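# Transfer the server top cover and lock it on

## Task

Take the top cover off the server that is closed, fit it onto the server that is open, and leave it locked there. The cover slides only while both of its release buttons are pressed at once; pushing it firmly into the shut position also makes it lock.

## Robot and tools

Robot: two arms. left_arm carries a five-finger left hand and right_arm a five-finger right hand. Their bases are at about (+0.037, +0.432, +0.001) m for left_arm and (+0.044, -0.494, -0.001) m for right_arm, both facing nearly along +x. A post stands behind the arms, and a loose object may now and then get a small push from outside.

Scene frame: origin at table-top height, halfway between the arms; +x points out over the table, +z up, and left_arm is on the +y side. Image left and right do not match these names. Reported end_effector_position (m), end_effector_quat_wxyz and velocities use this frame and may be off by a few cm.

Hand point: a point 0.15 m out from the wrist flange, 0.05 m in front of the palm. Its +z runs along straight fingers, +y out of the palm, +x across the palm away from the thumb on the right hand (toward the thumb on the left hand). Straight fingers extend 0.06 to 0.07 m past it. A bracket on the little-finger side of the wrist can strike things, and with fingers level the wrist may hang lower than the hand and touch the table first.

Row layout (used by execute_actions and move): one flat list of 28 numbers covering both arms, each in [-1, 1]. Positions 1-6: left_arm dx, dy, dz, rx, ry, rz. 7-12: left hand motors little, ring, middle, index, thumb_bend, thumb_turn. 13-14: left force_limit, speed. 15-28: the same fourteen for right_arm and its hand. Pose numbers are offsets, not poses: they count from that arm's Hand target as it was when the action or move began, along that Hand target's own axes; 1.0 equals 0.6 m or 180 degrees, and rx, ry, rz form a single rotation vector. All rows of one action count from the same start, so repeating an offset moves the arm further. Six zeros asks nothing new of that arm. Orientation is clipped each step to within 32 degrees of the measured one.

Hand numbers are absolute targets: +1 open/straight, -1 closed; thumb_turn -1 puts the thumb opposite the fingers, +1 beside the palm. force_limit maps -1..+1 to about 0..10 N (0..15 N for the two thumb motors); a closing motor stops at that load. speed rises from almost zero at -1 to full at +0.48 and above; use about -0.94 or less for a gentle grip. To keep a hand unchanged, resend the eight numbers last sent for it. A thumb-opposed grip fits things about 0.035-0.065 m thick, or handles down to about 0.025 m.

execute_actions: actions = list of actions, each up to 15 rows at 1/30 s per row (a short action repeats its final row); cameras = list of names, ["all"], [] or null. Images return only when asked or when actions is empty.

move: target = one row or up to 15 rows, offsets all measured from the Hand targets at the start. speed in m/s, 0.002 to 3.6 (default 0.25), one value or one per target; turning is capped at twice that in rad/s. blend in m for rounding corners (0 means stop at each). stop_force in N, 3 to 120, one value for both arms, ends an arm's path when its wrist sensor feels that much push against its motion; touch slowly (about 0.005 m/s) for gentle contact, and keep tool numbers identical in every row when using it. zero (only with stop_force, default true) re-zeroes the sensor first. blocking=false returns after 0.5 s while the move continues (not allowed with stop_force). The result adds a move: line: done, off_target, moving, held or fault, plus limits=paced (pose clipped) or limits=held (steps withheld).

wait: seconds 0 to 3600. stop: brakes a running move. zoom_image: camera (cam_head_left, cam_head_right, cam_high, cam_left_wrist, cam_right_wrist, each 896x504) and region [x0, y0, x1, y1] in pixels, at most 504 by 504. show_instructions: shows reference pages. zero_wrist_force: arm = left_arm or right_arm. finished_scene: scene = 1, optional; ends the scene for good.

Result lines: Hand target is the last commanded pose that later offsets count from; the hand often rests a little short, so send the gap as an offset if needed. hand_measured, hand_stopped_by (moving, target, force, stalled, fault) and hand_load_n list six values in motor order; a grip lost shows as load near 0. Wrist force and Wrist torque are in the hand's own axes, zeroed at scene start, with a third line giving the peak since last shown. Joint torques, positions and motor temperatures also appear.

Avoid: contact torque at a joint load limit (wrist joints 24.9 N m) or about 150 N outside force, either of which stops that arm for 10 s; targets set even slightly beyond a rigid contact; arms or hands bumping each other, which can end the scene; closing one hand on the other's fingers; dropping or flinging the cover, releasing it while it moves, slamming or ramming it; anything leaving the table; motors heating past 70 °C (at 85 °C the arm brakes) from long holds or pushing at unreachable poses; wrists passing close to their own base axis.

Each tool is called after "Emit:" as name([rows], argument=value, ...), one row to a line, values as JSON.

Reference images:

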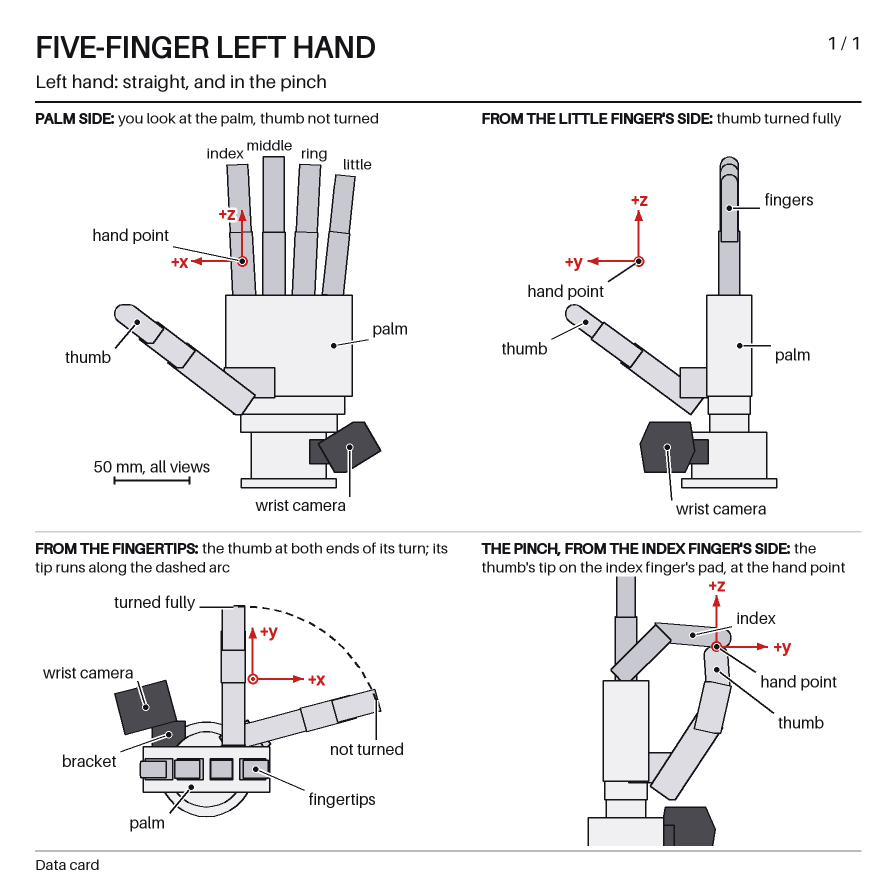

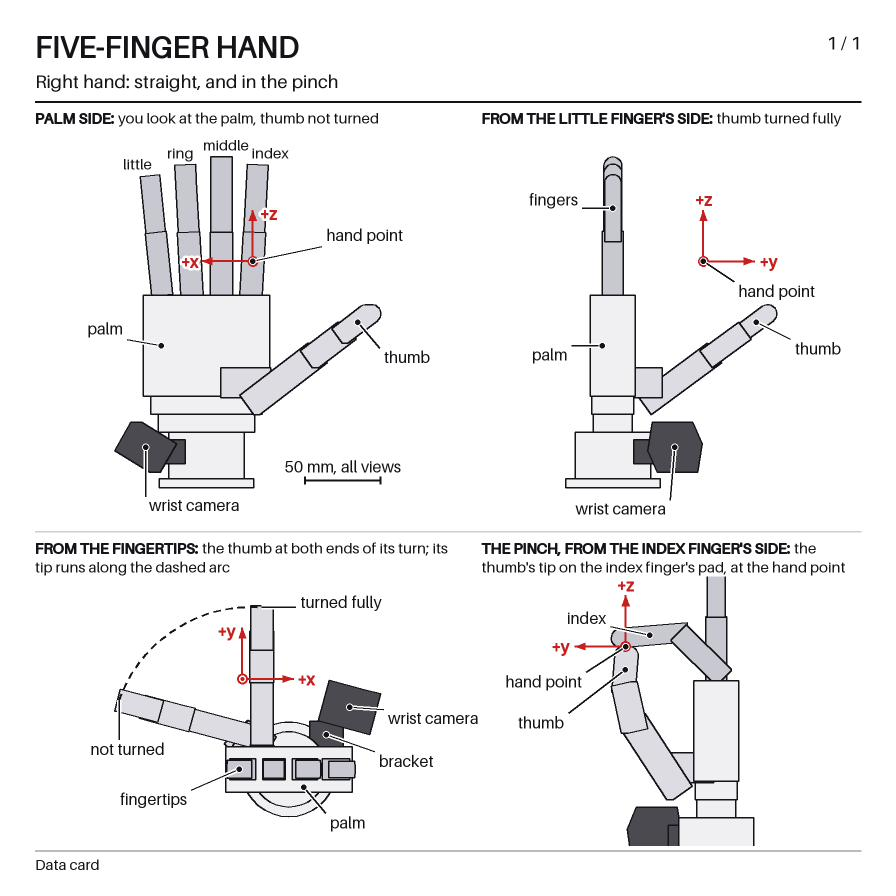

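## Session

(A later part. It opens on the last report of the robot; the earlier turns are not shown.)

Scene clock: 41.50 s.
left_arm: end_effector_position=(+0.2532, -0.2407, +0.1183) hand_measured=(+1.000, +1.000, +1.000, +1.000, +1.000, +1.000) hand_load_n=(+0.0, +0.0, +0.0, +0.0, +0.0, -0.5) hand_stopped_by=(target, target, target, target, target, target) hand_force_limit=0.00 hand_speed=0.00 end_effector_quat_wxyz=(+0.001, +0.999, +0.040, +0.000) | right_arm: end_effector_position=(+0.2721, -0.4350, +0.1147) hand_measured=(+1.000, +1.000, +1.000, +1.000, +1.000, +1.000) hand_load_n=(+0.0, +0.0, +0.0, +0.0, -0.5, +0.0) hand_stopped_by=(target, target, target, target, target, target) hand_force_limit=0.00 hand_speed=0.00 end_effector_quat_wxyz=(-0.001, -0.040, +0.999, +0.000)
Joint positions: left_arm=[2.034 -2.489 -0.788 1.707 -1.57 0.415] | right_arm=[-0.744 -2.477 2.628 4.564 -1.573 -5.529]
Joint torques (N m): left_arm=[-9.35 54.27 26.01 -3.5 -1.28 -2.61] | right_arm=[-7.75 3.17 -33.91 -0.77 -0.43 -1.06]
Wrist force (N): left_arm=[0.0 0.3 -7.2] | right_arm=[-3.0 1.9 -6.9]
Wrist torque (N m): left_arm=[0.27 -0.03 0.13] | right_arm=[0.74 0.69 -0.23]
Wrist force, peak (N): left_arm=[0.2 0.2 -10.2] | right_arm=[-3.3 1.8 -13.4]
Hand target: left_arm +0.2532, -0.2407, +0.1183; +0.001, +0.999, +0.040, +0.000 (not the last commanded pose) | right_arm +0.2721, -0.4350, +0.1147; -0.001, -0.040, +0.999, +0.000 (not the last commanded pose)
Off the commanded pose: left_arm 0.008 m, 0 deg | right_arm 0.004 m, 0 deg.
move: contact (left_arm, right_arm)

Emit:
move([
  [0,0,-0.0445,0,0,0,1,1,1,1,1,1,0,0,0,0,-0.0422,0,0,0,1,1,1,1,1,1,0,0],
  [0.0995,-0.13,-0.0445,0,0,0,1,1,1,1,1,1,0,0,-0.1057,-0.1283,-0.0422,0,0,0,1,1,1,1,1,1,0,0],
], speed=0.08, blend=0.01, cameras=["cam_left_wrist","cam_right_wrist","cam_high"])

Scene clock: 44.07 s.
left_arm: end_effector_position=(+0.3064, -0.1581, +0.1449) hand_measured=(+1.000, +1.000, +1.000, +1.000, +1.000, +1.000) hand_load_n=(+0.0, -0.5, +0.0, +0.0, +0.0, +0.0) hand_stopped_by=(target, target, target, target, target, target) hand_force_limit=0.00 hand_speed=0.00 end_effector_quat_wxyz=(+0.001, +0.999, +0.040, +0.000) | right_arm: end_effector_position=(+0.3415, -0.5067, +0.1398) hand_measured=(+1.000, +1.000, +1.000, +1.000, +1.000, +1.000) hand_load_n=(+0.0, +0.0, +0.0, +0.0, +0.0, +0.0) hand_stopped_by=(target, target, target, target, target, target) hand_force_limit=0.00 hand_speed=0.00 end_effector_quat_wxyz=(-0.001, -0.040, +0.999, +0.000)
Joint positions: left_arm=[2.184 -2.298 -1.063 1.792 -1.57 0.565] | right_arm=[-0.77 -2.111 2.465 4.36 -1.573 -5.554]
Joint torques (N m): left_arm=[13.4 54.13 6.53 -1.15 2.11 2.71] | right_arm=[11.39 10.84 -35.54 -3.74 -2.21 1.57]
Wrist force (N): left_arm=[-0.6 -0.1 -0.6] | right_arm=[-3.6 1.7 -2.0]
Wrist torque (N m): left_arm=[-0.20 0.16 0.01] | right_arm=[0.41 0.62 -0.27]
Wrist force, peak (N): left_arm=[-0.5 0.3 -7.4] | right_arm=[-3.3 2.1 -6.8]
Hand target: left_arm +0.3064, -0.1581, +0.1449; +0.001, +0.999, +0.040, +0.000 | right_arm +0.3415, -0.5067, +0.1398; -0.001, -0.040, +0.999, +0.000
Off the commanded pose: left_arm 0.000 m, 0 deg | right_arm 0.000 m, 0 deg.
move: done
cam_left_wrist: T_world_to_cam=[[0.17901, 0.98383, 0.00533, 0.09656], [0.8543, -0.15813, 0.49514, -0.3538], [0.48798, -0.08408, -0.86879, 0.07538]] pos_world=[0.24818, -0.14461, 0.24016]
cam_right_wrist: T_world_to_cam=[[-0.34912, 0.93629, 0.03856, 0.58283], [0.81454, 0.28286, 0.50647, -0.20808], [0.4633, 0.20823, -0.86139, 0.18276]] pos_world=[0.28829, -0.52489, 0.24034]
Images, in order (width x height): cam_high 896x504, cam_left_wrist 896x504, cam_right_wrist 896x504.

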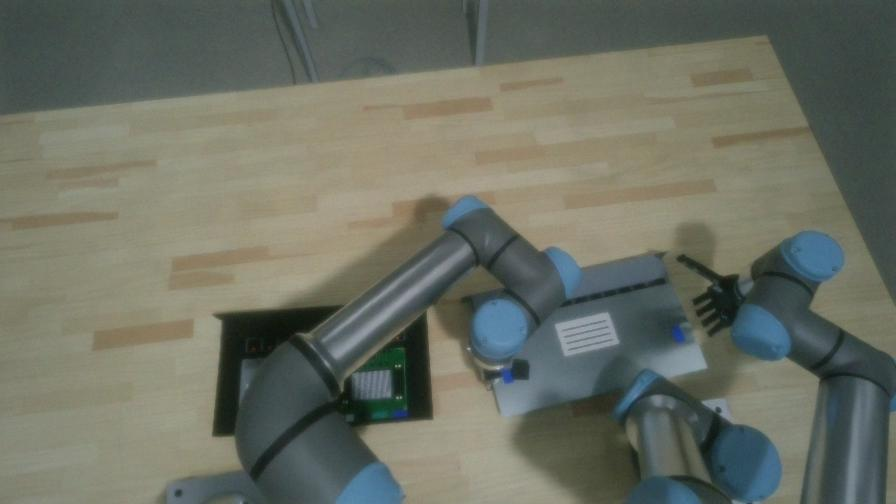

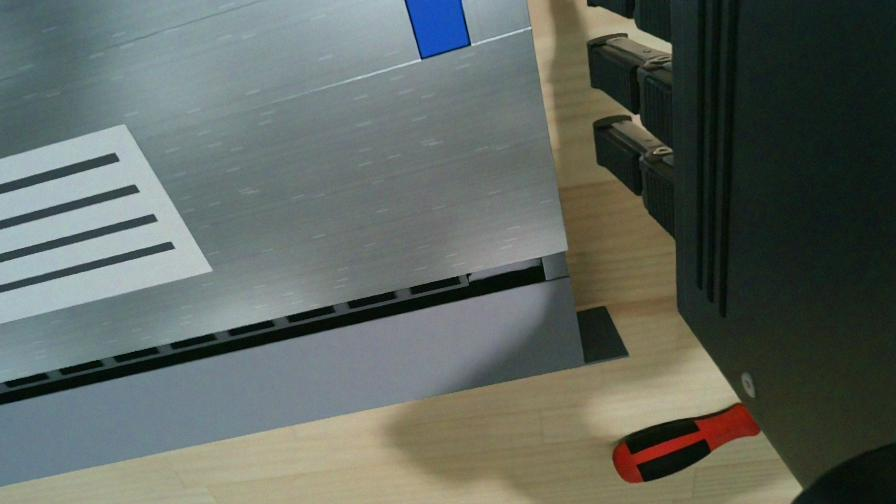

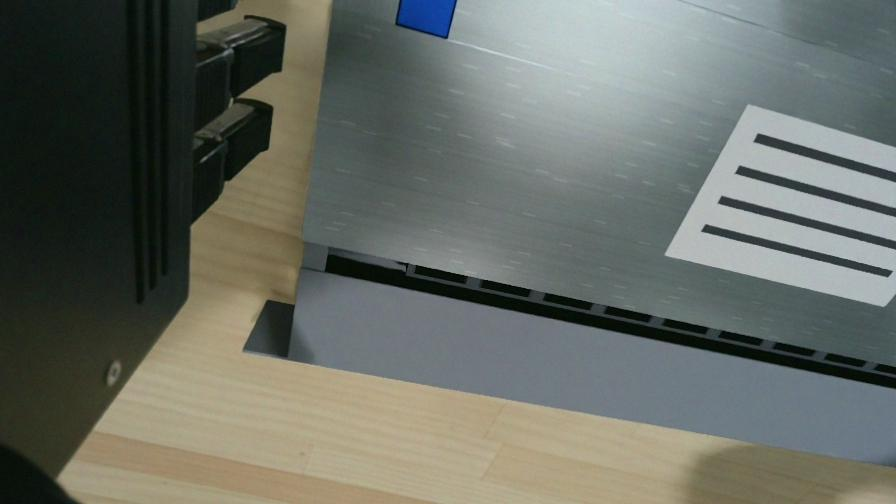

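Emit:
move([
  [0,0,0.0743,0,0,0,1,1,1,1,1,1,0,0,0,0,0.0718,0,0,0,1,1,1,1,1,1,0,0],
], speed=0.05, stop_force=10, cameras=["cam_left_wrist","cam_right_wrist"])

Emit:
zoom_image(camera="cam_left_wrist", region=[480, 0, 700, 280])

Emit:
zoom_image(camera="cam_right_wrist", region=[180, 0, 400, 280])

Scene clock: 46.23 s.
left_arm: end_effector_position=(+0.3065, -0.1581, +0.1003) hand_measured=(+1.000, +1.000, +1.000, +1.000, +1.000, +1.000) hand_load_n=(+0.0, +0.0, +0.5, +0.0, +0.0, +0.0) hand_stopped_by=(target, target, target, target, target, target) hand_force_limit=0.00 hand_speed=0.00 end_effector_quat_wxyz=(+0.001, +0.999, +0.040, +0.000) | right_arm: end_effector_position=(+0.3414, -0.5067, +0.0967) hand_measured=(+1.000, +1.000, +1.000, +1.000, +1.000, +1.000) hand_load_n=(+0.0, +0.0, +0.0, +0.0, +0.0, +0.0) hand_stopped_by=(target, target, target, target, target, target) hand_force_limit=0.00 hand_speed=0.00 end_effector_quat_wxyz=(-0.001, -0.040, +0.999, +0.000)
Joint positions: left_arm=[2.184 -2.329 -1.126 1.886 -1.57 0.565] | right_arm=[-0.77 -2.038 2.556 4.197 -1.573 -5.555]
Joint torques (N m): left_arm=[-7.36 42.27 5.71 -1.29 0.5 -1.81] | right_arm=[11.57 10.04 -9.75 -3.92 -0.25 1.47]
Wrist force (N): left_arm=[-0.6 0.2 -0.7] | right_arm=[-3.2 1.8 -2.4]
Wrist torque (N m): left_arm=[-0.16 0.18 0.00] | right_arm=[0.44 0.58 -0.20]
Wrist force, peak (N): left_arm=[-0.5 0.2 -1.2] | right_arm=[-3.7 1.7 -2.7]
Hand target: left_arm +0.3065, -0.1581, +0.1003; +0.001, +0.999, +0.040, +0.000 | right_arm +0.3414, -0.5067, +0.0967; -0.001, -0.040, +0.999, +0.000
Off the commanded pose: left_arm 0.000 m, 0 deg | right_arm 0.000 m, 0 deg.
move: done
cam_left_wrist: T_world_to_cam=[[0.17905, 0.98383, 0.00527, 0.0968], [0.85423, -0.15812, 0.49527, -0.33173], [0.4881, -0.08418, -0.86872, 0.03657]] pos_world=[0.24818, -0.14461, 0.19556]
cam_right_wrist: T_world_to_cam=[[-0.34909, 0.9363, 0.03858, 0.58449], [0.81455, 0.28283, 0.50647, -0.18627], [0.4633, 0.20823, -0.86139, 0.14563]] pos_world=[0.28829, -0.52489, 0.19724]

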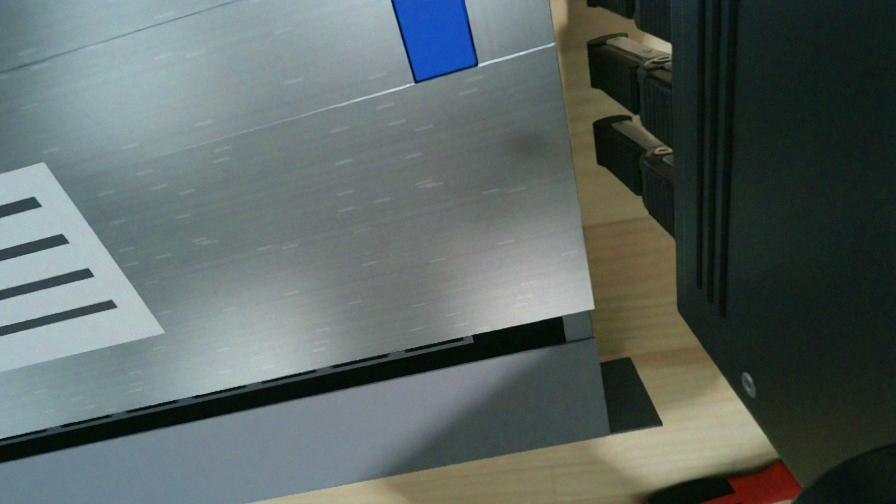

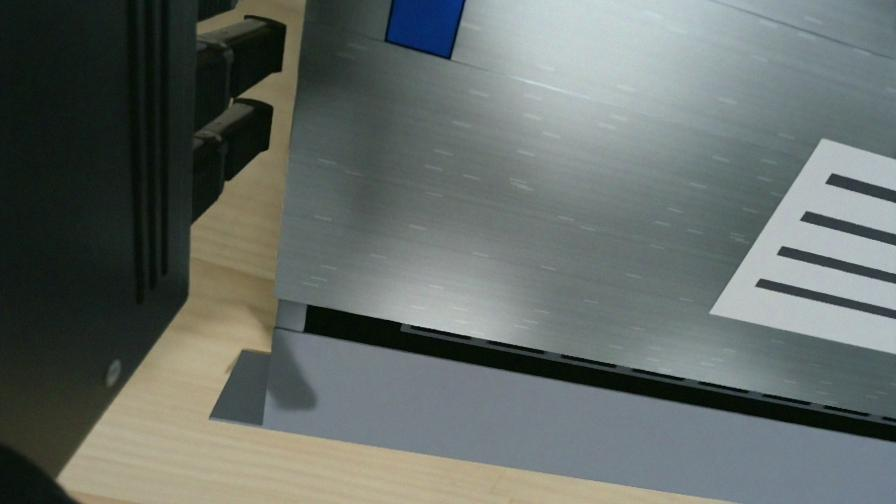

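Scaled by 1.800.

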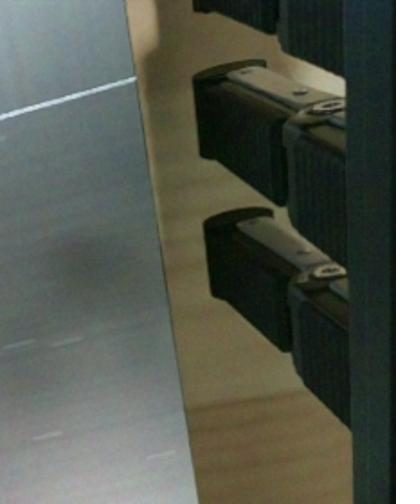

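Scaled by 1.800.

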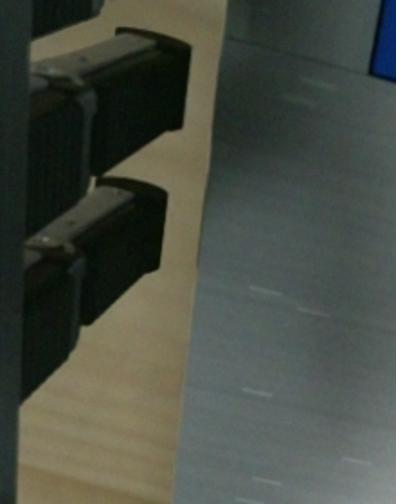

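Emit:
move([
  [0,0.04,0,0,0,0,1,1,1,1,1,1,0,0,0,0.04,0,0,0,0,1,1,1,1,1,1,0,0],
], speed=0.006, stop_force=8, cameras=["cam_left_wrist","cam_right_wrist"])

Scene clock: 49.50 s.
left_arm: end_effector_position=(+0.3073, -0.1689, +0.1003) hand_measured=(+1.000, +1.000, +1.000, +1.000, +1.000, +1.000) hand_load_n=(+0.0, +0.0, +0.0, +0.5, +0.0, +0.0) hand_stopped_by=(target, target, target, target, target, target) hand_force_limit=0.00 hand_speed=0.00 end_effector_quat_wxyz=(+0.001, +0.999, +0.040, +0.000) | right_arm: end_effector_position=(+0.3409, -0.4995, +0.0967) hand_measured=(+1.000, +1.000, +1.000, +1.000, +1.000, +1.000) hand_load_n=(+0.0, +0.5, +0.0, +0.0, +0.0, +0.5) hand_stopped_by=(target, target, target, target, target, target) hand_force_limit=0.00 hand_speed=0.00 end_effector_quat_wxyz=(-0.001, -0.040, +0.999, +0.000)
Joint positions: left_arm=[2.174 -2.356 -1.079 1.865 -1.57 0.555] | right_arm=[-0.751 -2.048 2.56 4.203 -1.573 -5.535]
Joint torques (N m): left_arm=[12.78 56.68 6.21 -0.21 2.02 2.2] | right_arm=[-7.81 9.55 -32.72 -2.43 1.58 -1.53]
Wrist force (N): left_arm=[0.6 -8.5 -0.5] | right_arm=[-3.8 -4.6 -0.7]
Wrist torque (N m): left_arm=[-0.21 0.13 0.19] | right_arm=[0.52 0.52 -0.54]
Wrist force, peak (N): left_arm=[0.8 -12.3 -2.0] | right_arm=[-2.7 -11.2 2.6]
Hand target: left_arm +0.3073, -0.1689, +0.1003; +0.001, +0.999, +0.040, +0.000 (not the last commanded pose) | right_arm +0.3409, -0.4995, +0.0967; -0.001, -0.040, +0.999, +0.000 (not the last commanded pose)
Off the commanded pose: left_arm 0.013 m, 0 deg | right_arm 0.017 m, 0 deg.
move: contact (left_arm, right_arm)
cam_left_wrist: T_world_to_cam=[[0.17901, 0.98383, 0.00533, 0.10727], [0.8543, -0.15813, 0.49514, -0.3342], [0.48798, -0.08408, -0.86879, 0.03529]] pos_world=[0.24908, -0.15541, 0.19556]
cam_right_wrist: T_world_to_cam=[[-0.3491, 0.93629, 0.03853, 0.57754], [0.8145, 0.28285, 0.50654, -0.18786], [0.46337, 0.20822, -0.86135, 0.14447]] pos_world=[0.28769, -0.51769, 0.19734]

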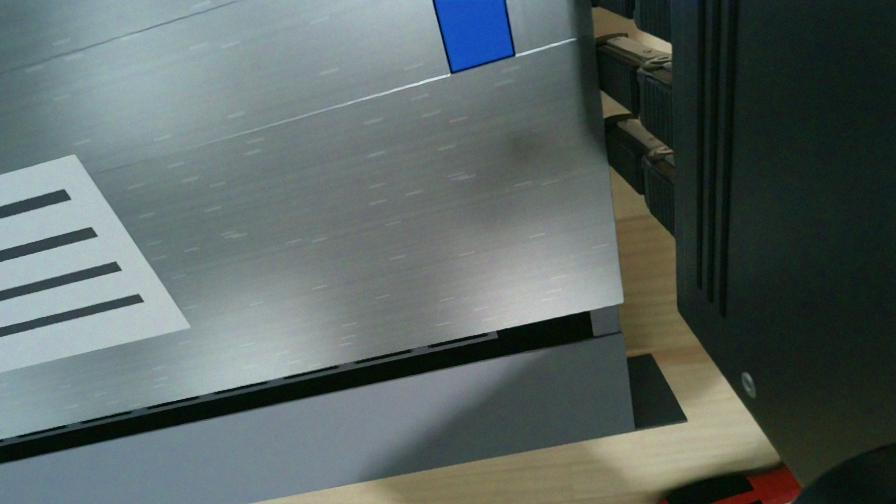

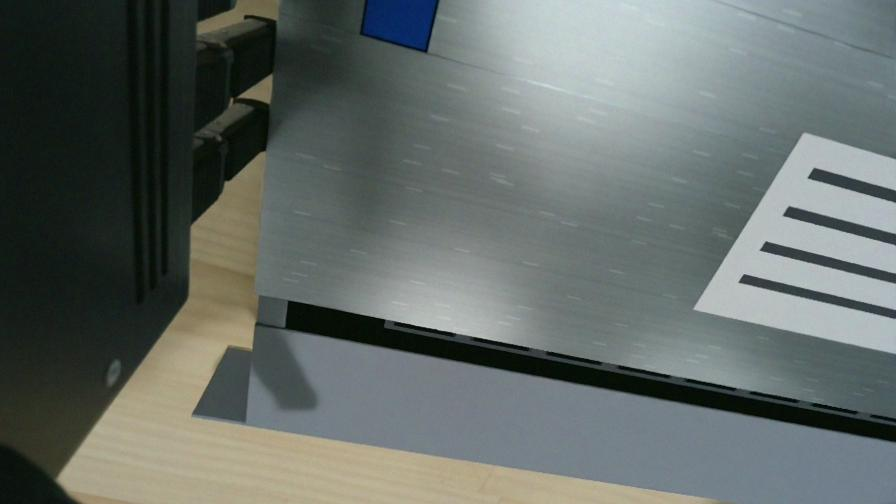

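Emit:
move([
  [0,0.02,0,0,0,0,1,1,1,1,1,1,0,0,0,0.02,0,0,0,0,1,1,1,1,1,1,0,0],
], speed=0.004, stop_force=16, zero=false)

Scene clock: 51.13 s.
left_arm: end_effector_position=(+0.3074, -0.1692, +0.1003) hand_measured=(+1.000, +1.000, +1.000, +1.000, +1.000, +1.000) hand_load_n=(+0.0, +0.0, +0.0, +1.0, +0.0, +0.0) hand_stopped_by=(target, target, target, target, target, target) hand_force_limit=0.00 hand_speed=0.00 end_effector_quat_wxyz=(+0.001, +0.999, +0.040, +0.000) | right_arm: end_effector_position=(+0.3409, -0.4992, +0.0968) hand_measured=(+1.000, +1.000, +1.000, +1.000, +1.000, +1.000) hand_load_n=(+0.5, +1.5, +0.0, +0.0, +0.0, +0.0) hand_stopped_by=(target, target, target, target, target, target) hand_force_limit=0.00 hand_speed=0.00 end_effector_quat_wxyz=(-0.001, -0.040, +0.999, +0.000)
Joint positions: left_arm=[2.174 -2.357 -1.077 1.864 -1.57 0.554] | right_arm=[-0.75 -2.049 2.561 4.203 -1.573 -5.534]
Joint torques (N m): left_arm=[10.2 57.49 8.52 1.33 2.11 2.96] | right_arm=[-5.93 9.3 -28.44 -1.49 1.83 -1.39]
Wrist force (N): left_arm=[0.0 -15.9 -0.5] | right_arm=[-2.4 -12.9 1.8]
Wrist torque (N m): left_arm=[-0.23 0.17 0.16] | right_arm=[0.52 0.40 -0.92]
Wrist force, peak (N): left_arm=[0.8 -20.1 -0.5] | right_arm=[-1.1 -17.9 2.7]
Hand target: left_arm +0.3074, -0.1692, +0.1003; +0.001, +0.999, +0.040, +0.000 (not the last commanded pose) | right_arm +0.3409, -0.4992, +0.0968; -0.001, -0.040, +0.999, +0.000 (not the last commanded pose)
Off the commanded pose: left_arm 0.012 m, 0 deg | right_arm 0.012 m, 0 deg.
move: contact (left_arm, right_arm)

Emit:
move([
  [0,0.001,-0.02,0,0,0,1,1,1,1,1,1,0,0,0,0.001,-0.02,0,0,0,1,1,1,1,1,1,0,0],
], speed=0.02, cameras=["cam_left_wrist","cam_right_wrist"])

Scene clock: 52.40 s.
left_arm: end_effector_position=(+0.3075, -0.1698, +0.1122) hand_measured=(+1.000, +1.000, +1.000, +1.000, +1.000, +1.000) hand_load_n=(+0.0, +0.0, +0.0, +1.0, +0.0, +0.0) hand_stopped_by=(target, target, target, target, target, target) hand_force_limit=0.00 hand_speed=0.00 end_effector_quat_wxyz=(+0.001, +0.999, +0.040, +0.000) | right_arm: end_effector_position=(+0.3409, -0.4986, +0.1087) hand_measured=(+1.000, +1.000, +1.000, +1.000, +1.000, +1.000) hand_load_n=(+0.0, +2.5, +0.5, +0.0, +0.0, +0.0) hand_stopped_by=(target, target, target, target, target, target) hand_force_limit=0.00 hand_speed=0.00 end_effector_quat_wxyz=(-0.001, -0.040, +0.999, +0.000)
Joint positions: left_arm=[2.174 -2.349 -1.059 1.839 -1.57 0.554] | right_arm=[-0.748 -2.073 2.536 4.251 -1.573 -5.532]
Joint torques (N m): left_arm=[-15.47 61.38 35.88 2.12 2.5 -1.71] | right_arm=[18.14 -9.93 -28.3 3.94 3.72 1.84]
Wrist force (N): left_arm=[2.4 -32.5 3.8] | right_arm=[-0.8 -28.1 2.4]
Wrist torque (N m): left_arm=[-0.18 0.14 0.44] | right_arm=[0.78 0.33 -1.36]
Wrist force, peak (N): left_arm=[2.4 -32.5 3.8] | right_arm=[-0.8 -28.1 2.4]
Hand target: left_arm +0.3075, -0.1698, +0.1123; +0.001, +0.999, +0.040, +0.000 | right_arm +0.3409, -0.4986, +0.1088; -0.001, -0.040, +0.999, +0.000
Off the commanded pose: left_arm 0.000 m, 0 deg | right_arm 0.000 m, 0 deg.
move: done
cam_left_wrist: T_world_to_cam=[[0.17904, 0.98383, 0.00544, 0.10802], [0.85436, -0.15822, 0.49501, -0.3404], [0.48787, -0.08398, -0.86887, 0.04551]] pos_world=[0.24928, -0.15631, 0.20746]
cam_right_wrist: T_world_to_cam=[[-0.34896, 0.93636, 0.03826, 0.57629], [0.8145, 0.28285, 0.50654, -0.19414], [0.46348, 0.20792, -0.86137, 0.15435]] pos_world=[0.28769, -0.51679, 0.20924]

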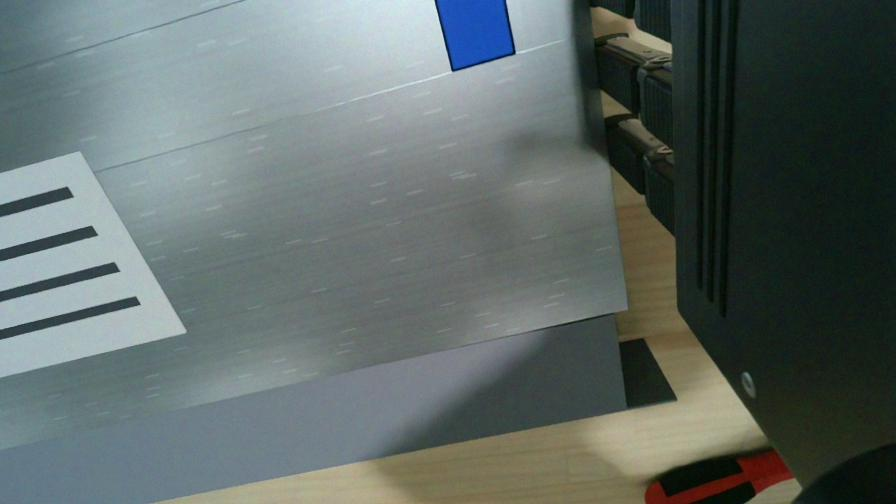

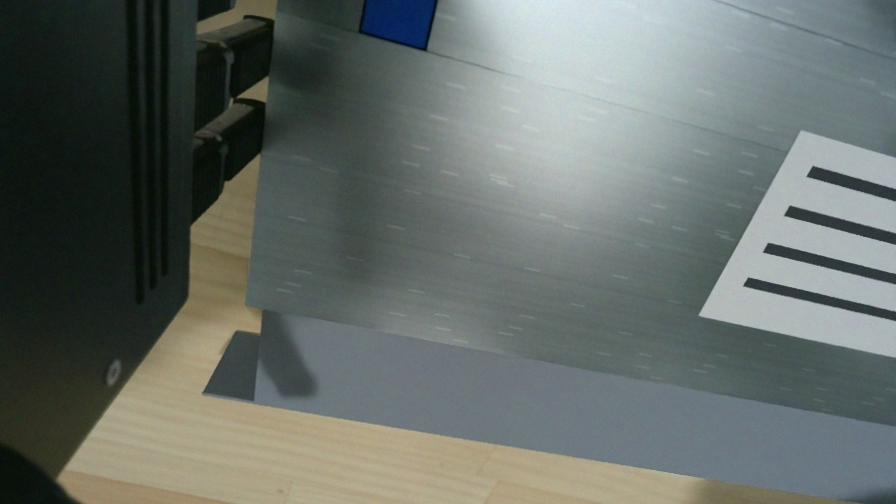

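Emit:
move([
  [0,0,-0.0833,0,0,0,1,1,1,1,1,1,0,0,0,0,-0.0833,0,0,0,1,1,1,1,1,1,0,0],
], speed=0.05, cameras=["cam_left_wrist","cam_right_wrist","cam_head_right"])

Scene clock: 54.93 s.
left_arm: end_effector_position=(+0.3075, -0.1697, +0.1622) hand_measured=(+1.000, +1.000, +1.000, +1.000, +1.000, +1.000) hand_load_n=(+0.0, +0.0, +0.0, +1.0, +0.0, +0.0) hand_stopped_by=(target, target, target, target, target, target) hand_force_limit=0.00 hand_speed=0.00 end_effector_quat_wxyz=(+0.001, +0.999, +0.040, +0.000) | right_arm: end_effector_position=(+0.3411, -0.4986, +0.1587) hand_measured=(+1.000, +1.000, +1.000, +1.000, +1.000, +1.000) hand_load_n=(+0.0, +2.5, +1.0, +0.0, +0.0, +0.0) hand_stopped_by=(target, target, target, target, target, target) hand_force_limit=0.00 hand_speed=0.00 end_effector_quat_wxyz=(-0.001, -0.040, +0.999, +0.000)
Joint positions: left_arm=[2.174 -2.32 -0.98 1.731 -1.57 0.554] | right_arm=[-0.747 -2.143 2.427 4.429 -1.573 -5.532]
Joint torques (N m): left_arm=[5.91 59.88 36.26 3.36 6.1 3.05] | right_arm=[-0.52 -8.06 -29.77 4.5 6.96 -1.34]
Wrist force (N): left_arm=[2.2 -36.0 3.9] | right_arm=[-0.6 -31.3 2.5]
Wrist torque (N m): left_arm=[-0.02 0.21 0.44] | right_arm=[0.98 0.34 -1.42]
Wrist force, peak (N): left_arm=[2.4 -36.8 3.4] | right_arm=[-0.9 -32.0 2.4]
Hand target: left_arm +0.3075, -0.1697, +0.1623; +0.001, +0.999, +0.040, +0.000 | right_arm +0.3410, -0.4986, +0.1588; -0.001, -0.040, +0.999, +0.000
Off the commanded pose: left_arm 0.000 m, 0 deg | right_arm 0.000 m, 0 deg.
move: done
cam_left_wrist: T_world_to_cam=[[0.17904, 0.98383, 0.00545, 0.10767], [0.85434, -0.15822, 0.49505, -0.36506], [0.48791, -0.08398, -0.86884, 0.08899]] pos_world=[0.24918, -0.15621, 0.25746]
cam_right_wrist: T_world_to_cam=[[-0.349, 0.93634, 0.03834, 0.57443], [0.81449, 0.28284, 0.50656, -0.21964], [0.46347, 0.20802, -0.86135, 0.19737]] pos_world=[0.28789, -0.51679, 0.25924]
Images, in order (width x height): cam_head_right 896x504, cam_left_wrist 896x504, cam_right_wrist 896x504.

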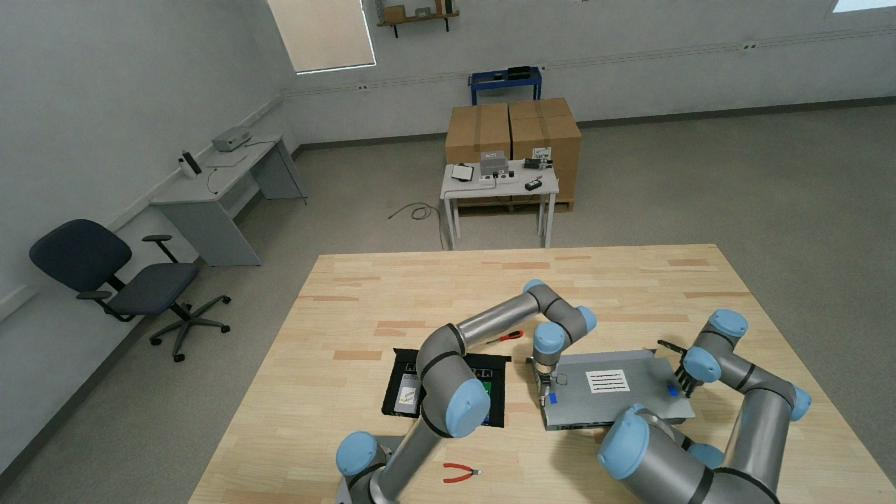

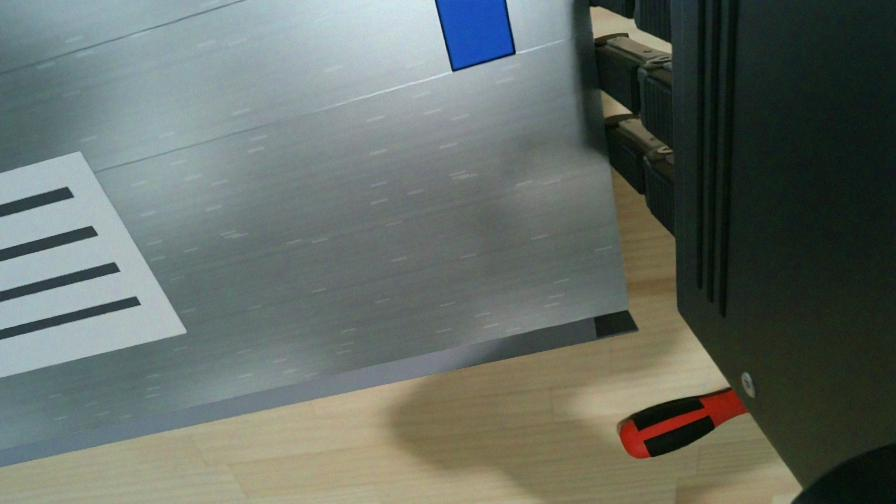

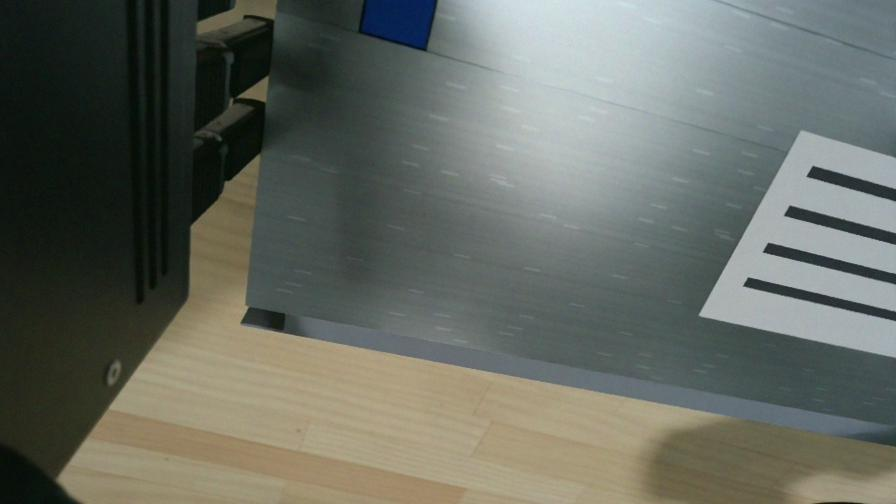

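Emit:
move([
  [0.0134,-0.1667,0,0,0,0,1,1,1,1,1,1,0,0,-0.0133,0.1657,0,0,0,0,1,1,1,1,1,1,0,0],
], speed=0.08)

Scene clock: 56.97 s.
left_arm: end_effector_position=(+0.3075, -0.0694, +0.1621) hand_measured=(+1.000, +1.000, +1.000, +1.000, +1.000, +1.000) hand_load_n=(+0.0, +0.0, +0.0, +1.0, +0.0, +0.0) hand_stopped_by=(target, target, target, target, target, target) hand_force_limit=0.00 hand_speed=0.00 end_effector_quat_wxyz=(+0.001, +0.999, +0.040, +0.000) | right_arm: end_effector_position=(+0.3411, -0.3989, +0.1588) hand_measured=(+1.000, +1.000, +1.000, +1.000, +1.000, +1.000) hand_load_n=(-0.5, +2.0, +0.5, +0.0, +0.0, +0.0) hand_stopped_by=(target, target, target, target, target, target) hand_force_limit=0.00 hand_speed=0.00 end_effector_quat_wxyz=(-0.001, -0.040, +0.999, +0.000)
Joint positions: left_arm=[2.295 -2.088 -1.365 1.884 -1.57 0.675] | right_arm=[-0.399 -2.168 2.437 4.446 -1.572 -5.183]
Joint torques (N m): left_arm=[7.48 50.84 12.38 3.75 6.53 3.27] | right_arm=[16.91 12.08 -34.72 -1.86 3.42 1.69]
Wrist force (N): left_arm=[1.7 -26.6 4.0] | right_arm=[-1.6 -22.7 2.2]
Wrist torque (N m): left_arm=[-0.23 0.21 0.25] | right_arm=[0.68 0.41 -1.21]
Wrist force, peak (N): left_arm=[2.6 -36.0 3.7] | right_arm=[-0.8 -31.3 2.4]
Hand target: left_arm +0.3075, -0.0694, +0.1621; +0.001, +0.999, +0.040, +0.000 | right_arm +0.3411, -0.3988, +0.1588; -0.001, -0.040, +0.999, +0.000
Off the commanded pose: left_arm 0.000 m, 0 deg | right_arm 0.000 m, 0 deg.
move: done

Emit:
move([
  [0.02005,-0.2492,0,0,0,0,1,1,1,1,1,1,0,0,-0.02005,0.2492,0,0,0,0,1,1,1,1,1,1,0,0],
], speed=0.1)

Scene clock: 59.27 s.
left_arm: end_effector_position=(+0.3075, +0.0805, +0.1619) hand_measured=(+1.000, +1.000, +1.000, +1.000, +1.000, +1.000) hand_load_n=(+0.0, +0.0, +0.0, +1.0, +0.0, +0.0) hand_stopped_by=(target, target, target, target, target, target) hand_force_limit=0.00 hand_speed=0.00 end_effector_quat_wxyz=(+0.001, +0.999, +0.040, +0.000) | right_arm: end_effector_position=(+0.3412, -0.2489, +0.1588) hand_measured=(+1.000, +1.000, +1.000, +1.000, +1.000, +1.000) hand_load_n=(+0.0, +2.0, +0.5, +0.0, +0.0, +0.0) hand_stopped_by=(target, target, target, target, target, target) hand_force_limit=0.00 hand_speed=0.00 end_effector_quat_wxyz=(-0.001, -0.040, +0.999, +0.000)
Joint positions: left_arm=[2.576 -1.797 -1.78 2.007 -1.569 0.957] | right_arm=[0.163 -1.971 2.347 4.339 -1.57 -4.621]
Joint torques (N m): left_arm=[7.93 35.13 9.37 1.86 7.66 3.52] | right_arm=[17.05 2.53 -39.82 -5.2 3.65 1.81]
Wrist force (N): left_arm=[1.8 -26.6 4.0] | right_arm=[-1.7 -22.4 2.3]
Wrist torque (N m): left_arm=[-0.36 0.19 0.25] | right_arm=[0.60 0.41 -1.20]
Wrist force, peak (N): left_arm=[1.5 -27.1 3.8] | right_arm=[-1.6 -23.1 2.1]
Hand target: left_arm +0.3075, +0.0806, +0.1619; +0.001, +0.999, +0.040, +0.000 | right_arm +0.3412, -0.2488, +0.1588; -0.001, -0.040, +0.999, +0.000
Off the commanded pose: left_arm 0.000 m, 0 deg | right_arm 0.000 m, 0 deg.
move: done

Emit:
move([
  [0.02673,-0.3323,0,0,0,0,1,1,1,1,1,1,0,0,-0.02673,0.3323,0,0,0,0,1,1,1,1,1,1,0,0],
], speed=0.12, cameras=["all"])

Scene clock: 61.80 s.
left_arm: end_effector_position=(+0.3074, +0.2806, +0.1616) hand_measured=(+1.000, +1.000, +1.000, +1.000, +1.000, +1.000) hand_load_n=(+0.0, +0.0, +0.0, +0.5, -0.5, +0.0) hand_stopped_by=(target, target, target, target, target, target) hand_force_limit=0.00 hand_speed=0.00 end_effector_quat_wxyz=(+0.001, +0.999, +0.040, +0.000) | right_arm: end_effector_position=(+0.3413, -0.0488, +0.1587) hand_measured=(+1.000, +1.000, +1.000, +1.000, +1.000, +1.000) hand_load_n=(+0.0, +2.0, +0.5, +0.0, +0.0, +0.0) hand_stopped_by=(target, target, target, target, target, target) hand_force_limit=0.00 hand_speed=0.00 end_effector_quat_wxyz=(-0.001, -0.040, +0.999, +0.000)
Joint positions: left_arm=[3.287 -1.484 -2.12 2.033 -1.569 1.667] | right_arm=[0.657 -1.57 2.04 4.244 -1.569 -4.128]
Joint torques (N m): left_arm=[10.31 20.15 3.73 -5.4 7.14 3.55] | right_arm=[16.66 -15.87 -43.07 -4.61 1.65 1.67]
Wrist force (N): left_arm=[1.3 -22.3 3.8] | right_arm=[-2.1 -18.3 2.3]
Wrist torque (N m): left_arm=[-0.33 0.22 0.18] | right_arm=[0.64 0.46 -1.05]
Wrist force, peak (N): left_arm=[2.2 -40.3 3.4] | right_arm=[-1.3 -35.3 2.5]
Hand target: left_arm +0.3074, +0.2807, +0.1616; +0.001, +0.999, +0.040, +0.000 | right_arm +0.3413, -0.0488, +0.1587; -0.001, -0.040, +0.999, +0.000
Off the commanded pose: left_arm 0.000 m, 0 deg | right_arm 0.000 m, 0 deg.
move: done
cam_left_wrist: T_world_to_cam=[[0.17899, 0.98384, 0.00553, -0.33536], [0.85437, -0.15822, 0.495, -0.29351], [0.48787, -0.08388, -0.86888, 0.12628]] pos_world=[0.24918, 0.29409, 0.25686]
cam_right_wrist: T_world_to_cam=[[-0.34899, 0.93634, 0.03831, 0.15343], [0.81443, 0.28282, 0.50668, -0.34706], [0.46359, 0.20802, -0.86128, 0.10377]] pos_world=[0.28809, -0.06709, 0.25934]

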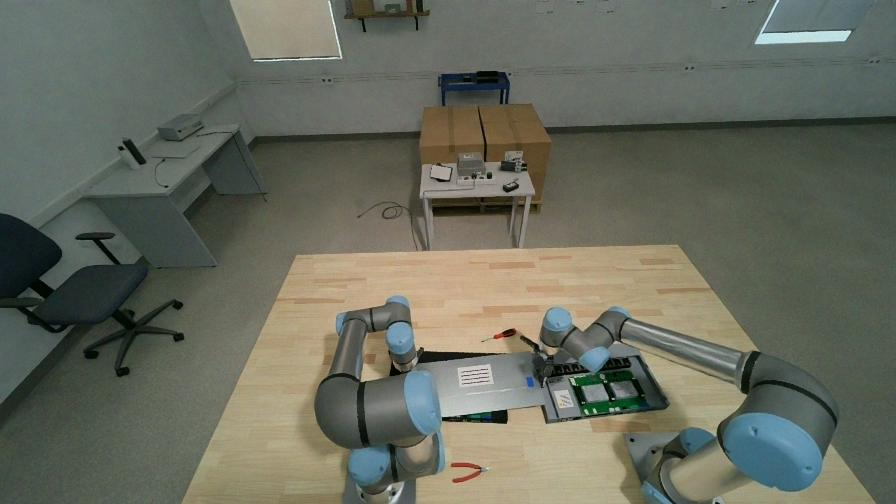

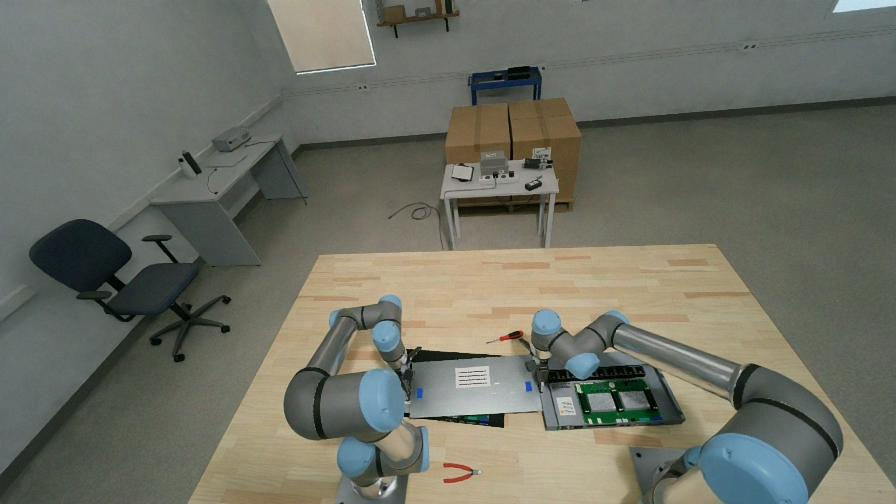

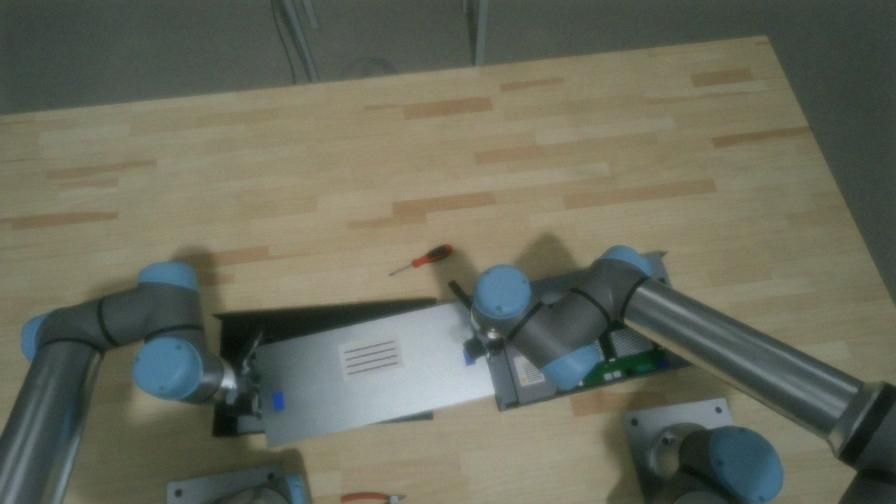

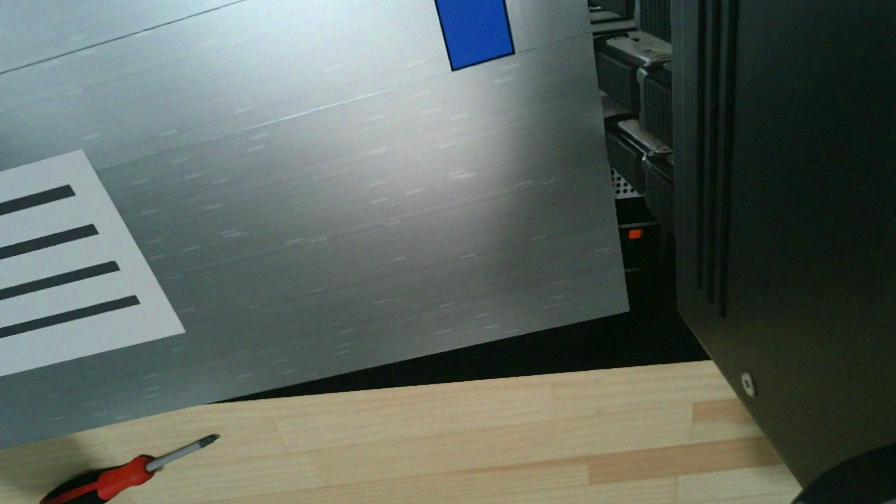

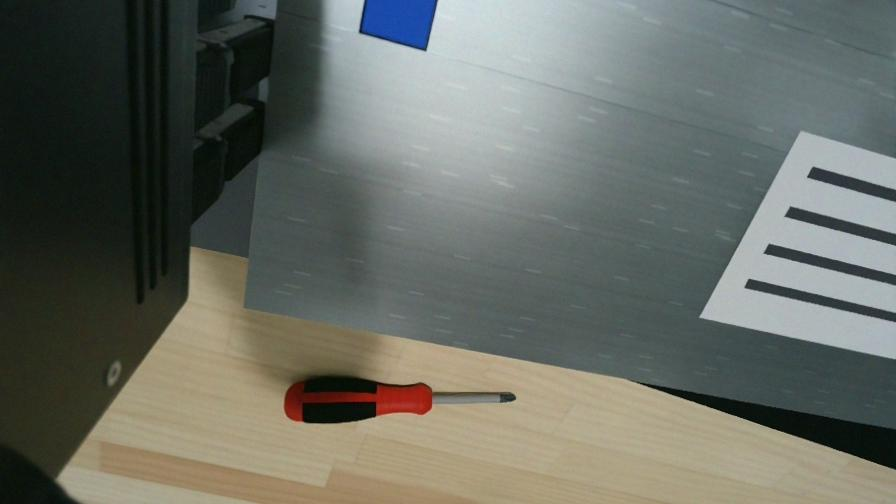

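Emit:
move([
  [0.0222,-0.0860,0,0,0,0.0228,1,1,1,1,1,1,0,0,0.0173,0.0865,0,0,0,0.0228,1,1,1,1,1,1,0,0],
], speed=0.05)

Scene clock: 64.60 s.
left_arm: end_effector_position=(+0.3166, +0.3331, +0.1615) hand_measured=(+1.000, +1.000, +1.000, +1.000, +1.000, +1.000) hand_load_n=(+0.0, +0.0, +0.0, +0.5, -0.5, +0.0) hand_stopped_by=(target, target, target, target, target, target) hand_force_limit=0.00 hand_speed=0.00 end_effector_quat_wxyz=(+0.001, +1.000, +0.004, +0.000) | right_arm: end_effector_position=(+0.3268, +0.0021, +0.1588) hand_measured=(+1.000, +1.000, +1.000, +1.000, +1.000, +1.000) hand_load_n=(+0.0, +1.0, +1.5, +0.0, +0.0, +0.0) hand_stopped_by=(target, target, target, target, target, target) hand_force_limit=0.00 hand_speed=0.00 end_effector_quat_wxyz=(-0.001, -0.004, +1.000, +0.000)
Joint positions: left_arm=[3.516 -1.479 -2.124 2.032 -1.569 1.968] | right_arm=[0.768 -1.487 1.953 4.248 -1.569 -3.944]
Joint torques (N m): left_arm=[11.42 6.4 22.31 -2.98 6.07 2.82] | right_arm=[14.85 -19.91 -41.8 -4.52 0.69 1.52]
Wrist force (N): left_arm=[-1.0 -17.3 1.5] | right_arm=[-2.6 -14.5 2.3]
Wrist torque (N m): left_arm=[-0.31 0.09 0.05] | right_arm=[0.59 0.53 -0.74]
Wrist force, peak (N): left_arm=[1.1 -22.1 3.3] | right_arm=[-2.5 -18.6 2.3]
Hand target: left_arm +0.3166, +0.3332, +0.1615; +0.001, +1.000, +0.004, +0.000 | right_arm +0.3268, +0.0021, +0.1588; -0.001, -0.004, +1.000, +0.000
Off the commanded pose: left_arm 0.000 m, 0 deg | right_arm 0.000 m, 0 deg.
move: done

Emit:
move([
  [0.0157,-0.0852,0,0,0,0.0228,1,1,1,1,1,1,0,0,0.0237,0.0868,0,0,0,0.0228,1,1,1,1,1,1,0,0],
], speed=0.05, cameras=["cam_left_wrist","cam_right_wrist","cam_high"])

Scene clock: 66.40 s.
left_arm: end_effector_position=(+0.3255, +0.3843, +0.1614) hand_measured=(+1.000, +1.000, +1.000, +1.000, +1.000, +1.000) hand_load_n=(+0.0, +0.0, +0.0, +0.0, +0.0, +0.0) hand_stopped_by=(target, target, target, target, target, target) hand_force_limit=0.00 hand_speed=0.00 end_effector_quat_wxyz=(+0.001, +1.000, -0.031, +0.000) | right_arm: end_effector_position=(+0.3122, +0.0540, +0.1588) hand_measured=(+1.000, +1.000, +1.000, +1.000, +1.000, +1.000) hand_load_n=(+0.0, +2.0, +3.0, +1.0, +0.0, +0.0) hand_stopped_by=(target, target, target, target, target, target) hand_force_limit=0.00 hand_speed=0.00 end_effector_quat_wxyz=(-0.001, +0.032, +0.999, +0.000)
Joint positions: left_arm=[3.701 -1.51 -2.096 2.035 -1.57 2.224] | right_arm=[0.868 -1.397 1.849 4.262 -1.569 -3.773]
Joint torques (N m): left_arm=[11.81 7.92 25.03 -2.07 3.24 2.8] | right_arm=[26.41 -22.88 -52.57 -9.99 9.31 1.3]
Wrist force (N): left_arm=[0.2 -5.8 -0.6] | right_arm=[-11.5 -46.1 -2.3]
Wrist torque (N m): left_arm=[-0.27 0.01 0.07] | right_arm=[2.17 0.46 -2.01]
Wrist force, peak (N): left_arm=[-0.6 -25.3 1.1] | right_arm=[-13.3 -52.4 -3.1]
Hand target: left_arm +0.3256, +0.3844, +0.1614; +0.001, +1.000, -0.031, +0.000 | right_arm +0.3122, +0.0541, +0.1588; -0.001, +0.032, +0.999, +0.000
Off the commanded pose: left_arm 0.000 m, 0 deg | right_arm 0.000 m, 0 deg.
move: done
cam_left_wrist: T_world_to_cam=[[0.31752, 0.94823, 0.00559, -0.47204], [0.82296, -0.27849, 0.49516, -0.23605], [0.47108, -0.15262, -0.86879, 0.15785]] pos_world=[0.26978, 0.40596, 0.25666]
cam_right_wrist: T_world_to_cam=[[-0.2118, 0.97657, 0.03794, 0.00201], [0.8465, 0.16391, 0.50652, -0.35608], [0.48844, 0.1394, -0.86139, 0.09178]] pos_world=[0.25702, 0.04361, 0.25934]
Images, in order (width x height): cam_high 896x504, cam_left_wrist 896x504, cam_right_wrist 896x504.

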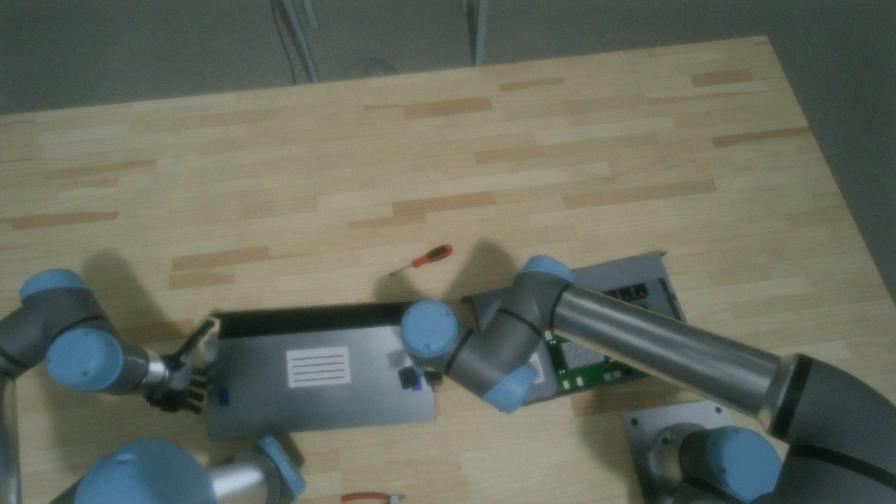

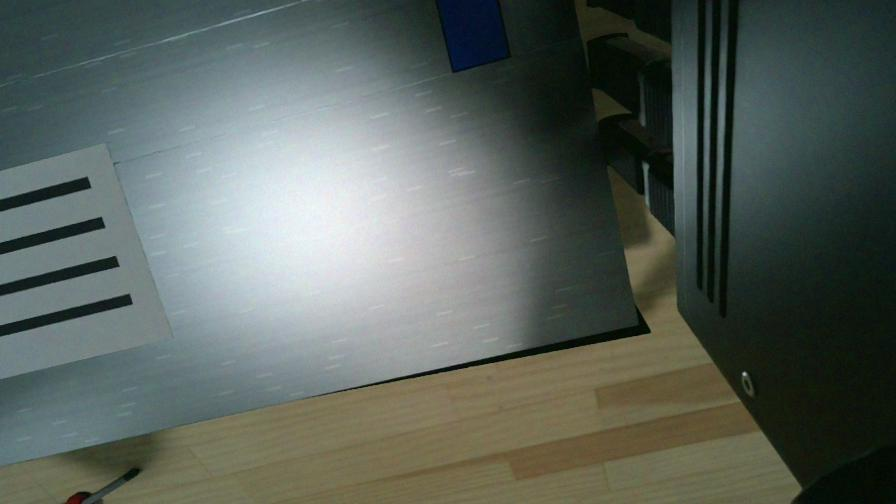

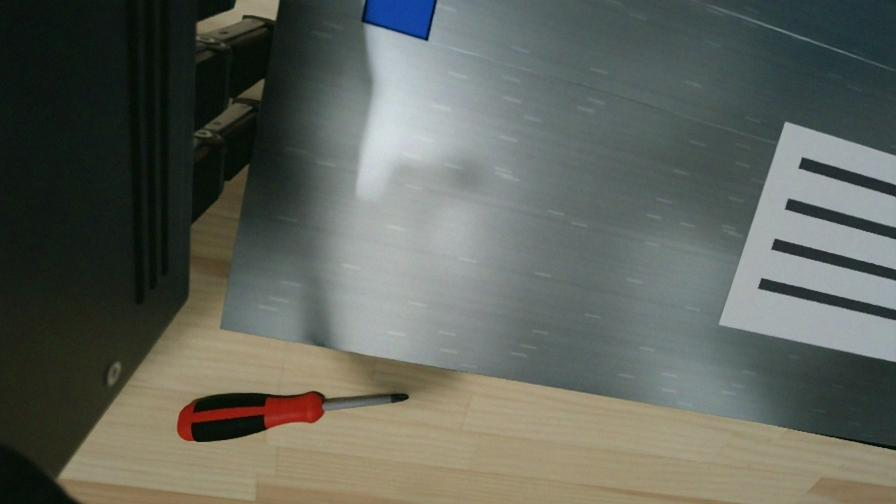

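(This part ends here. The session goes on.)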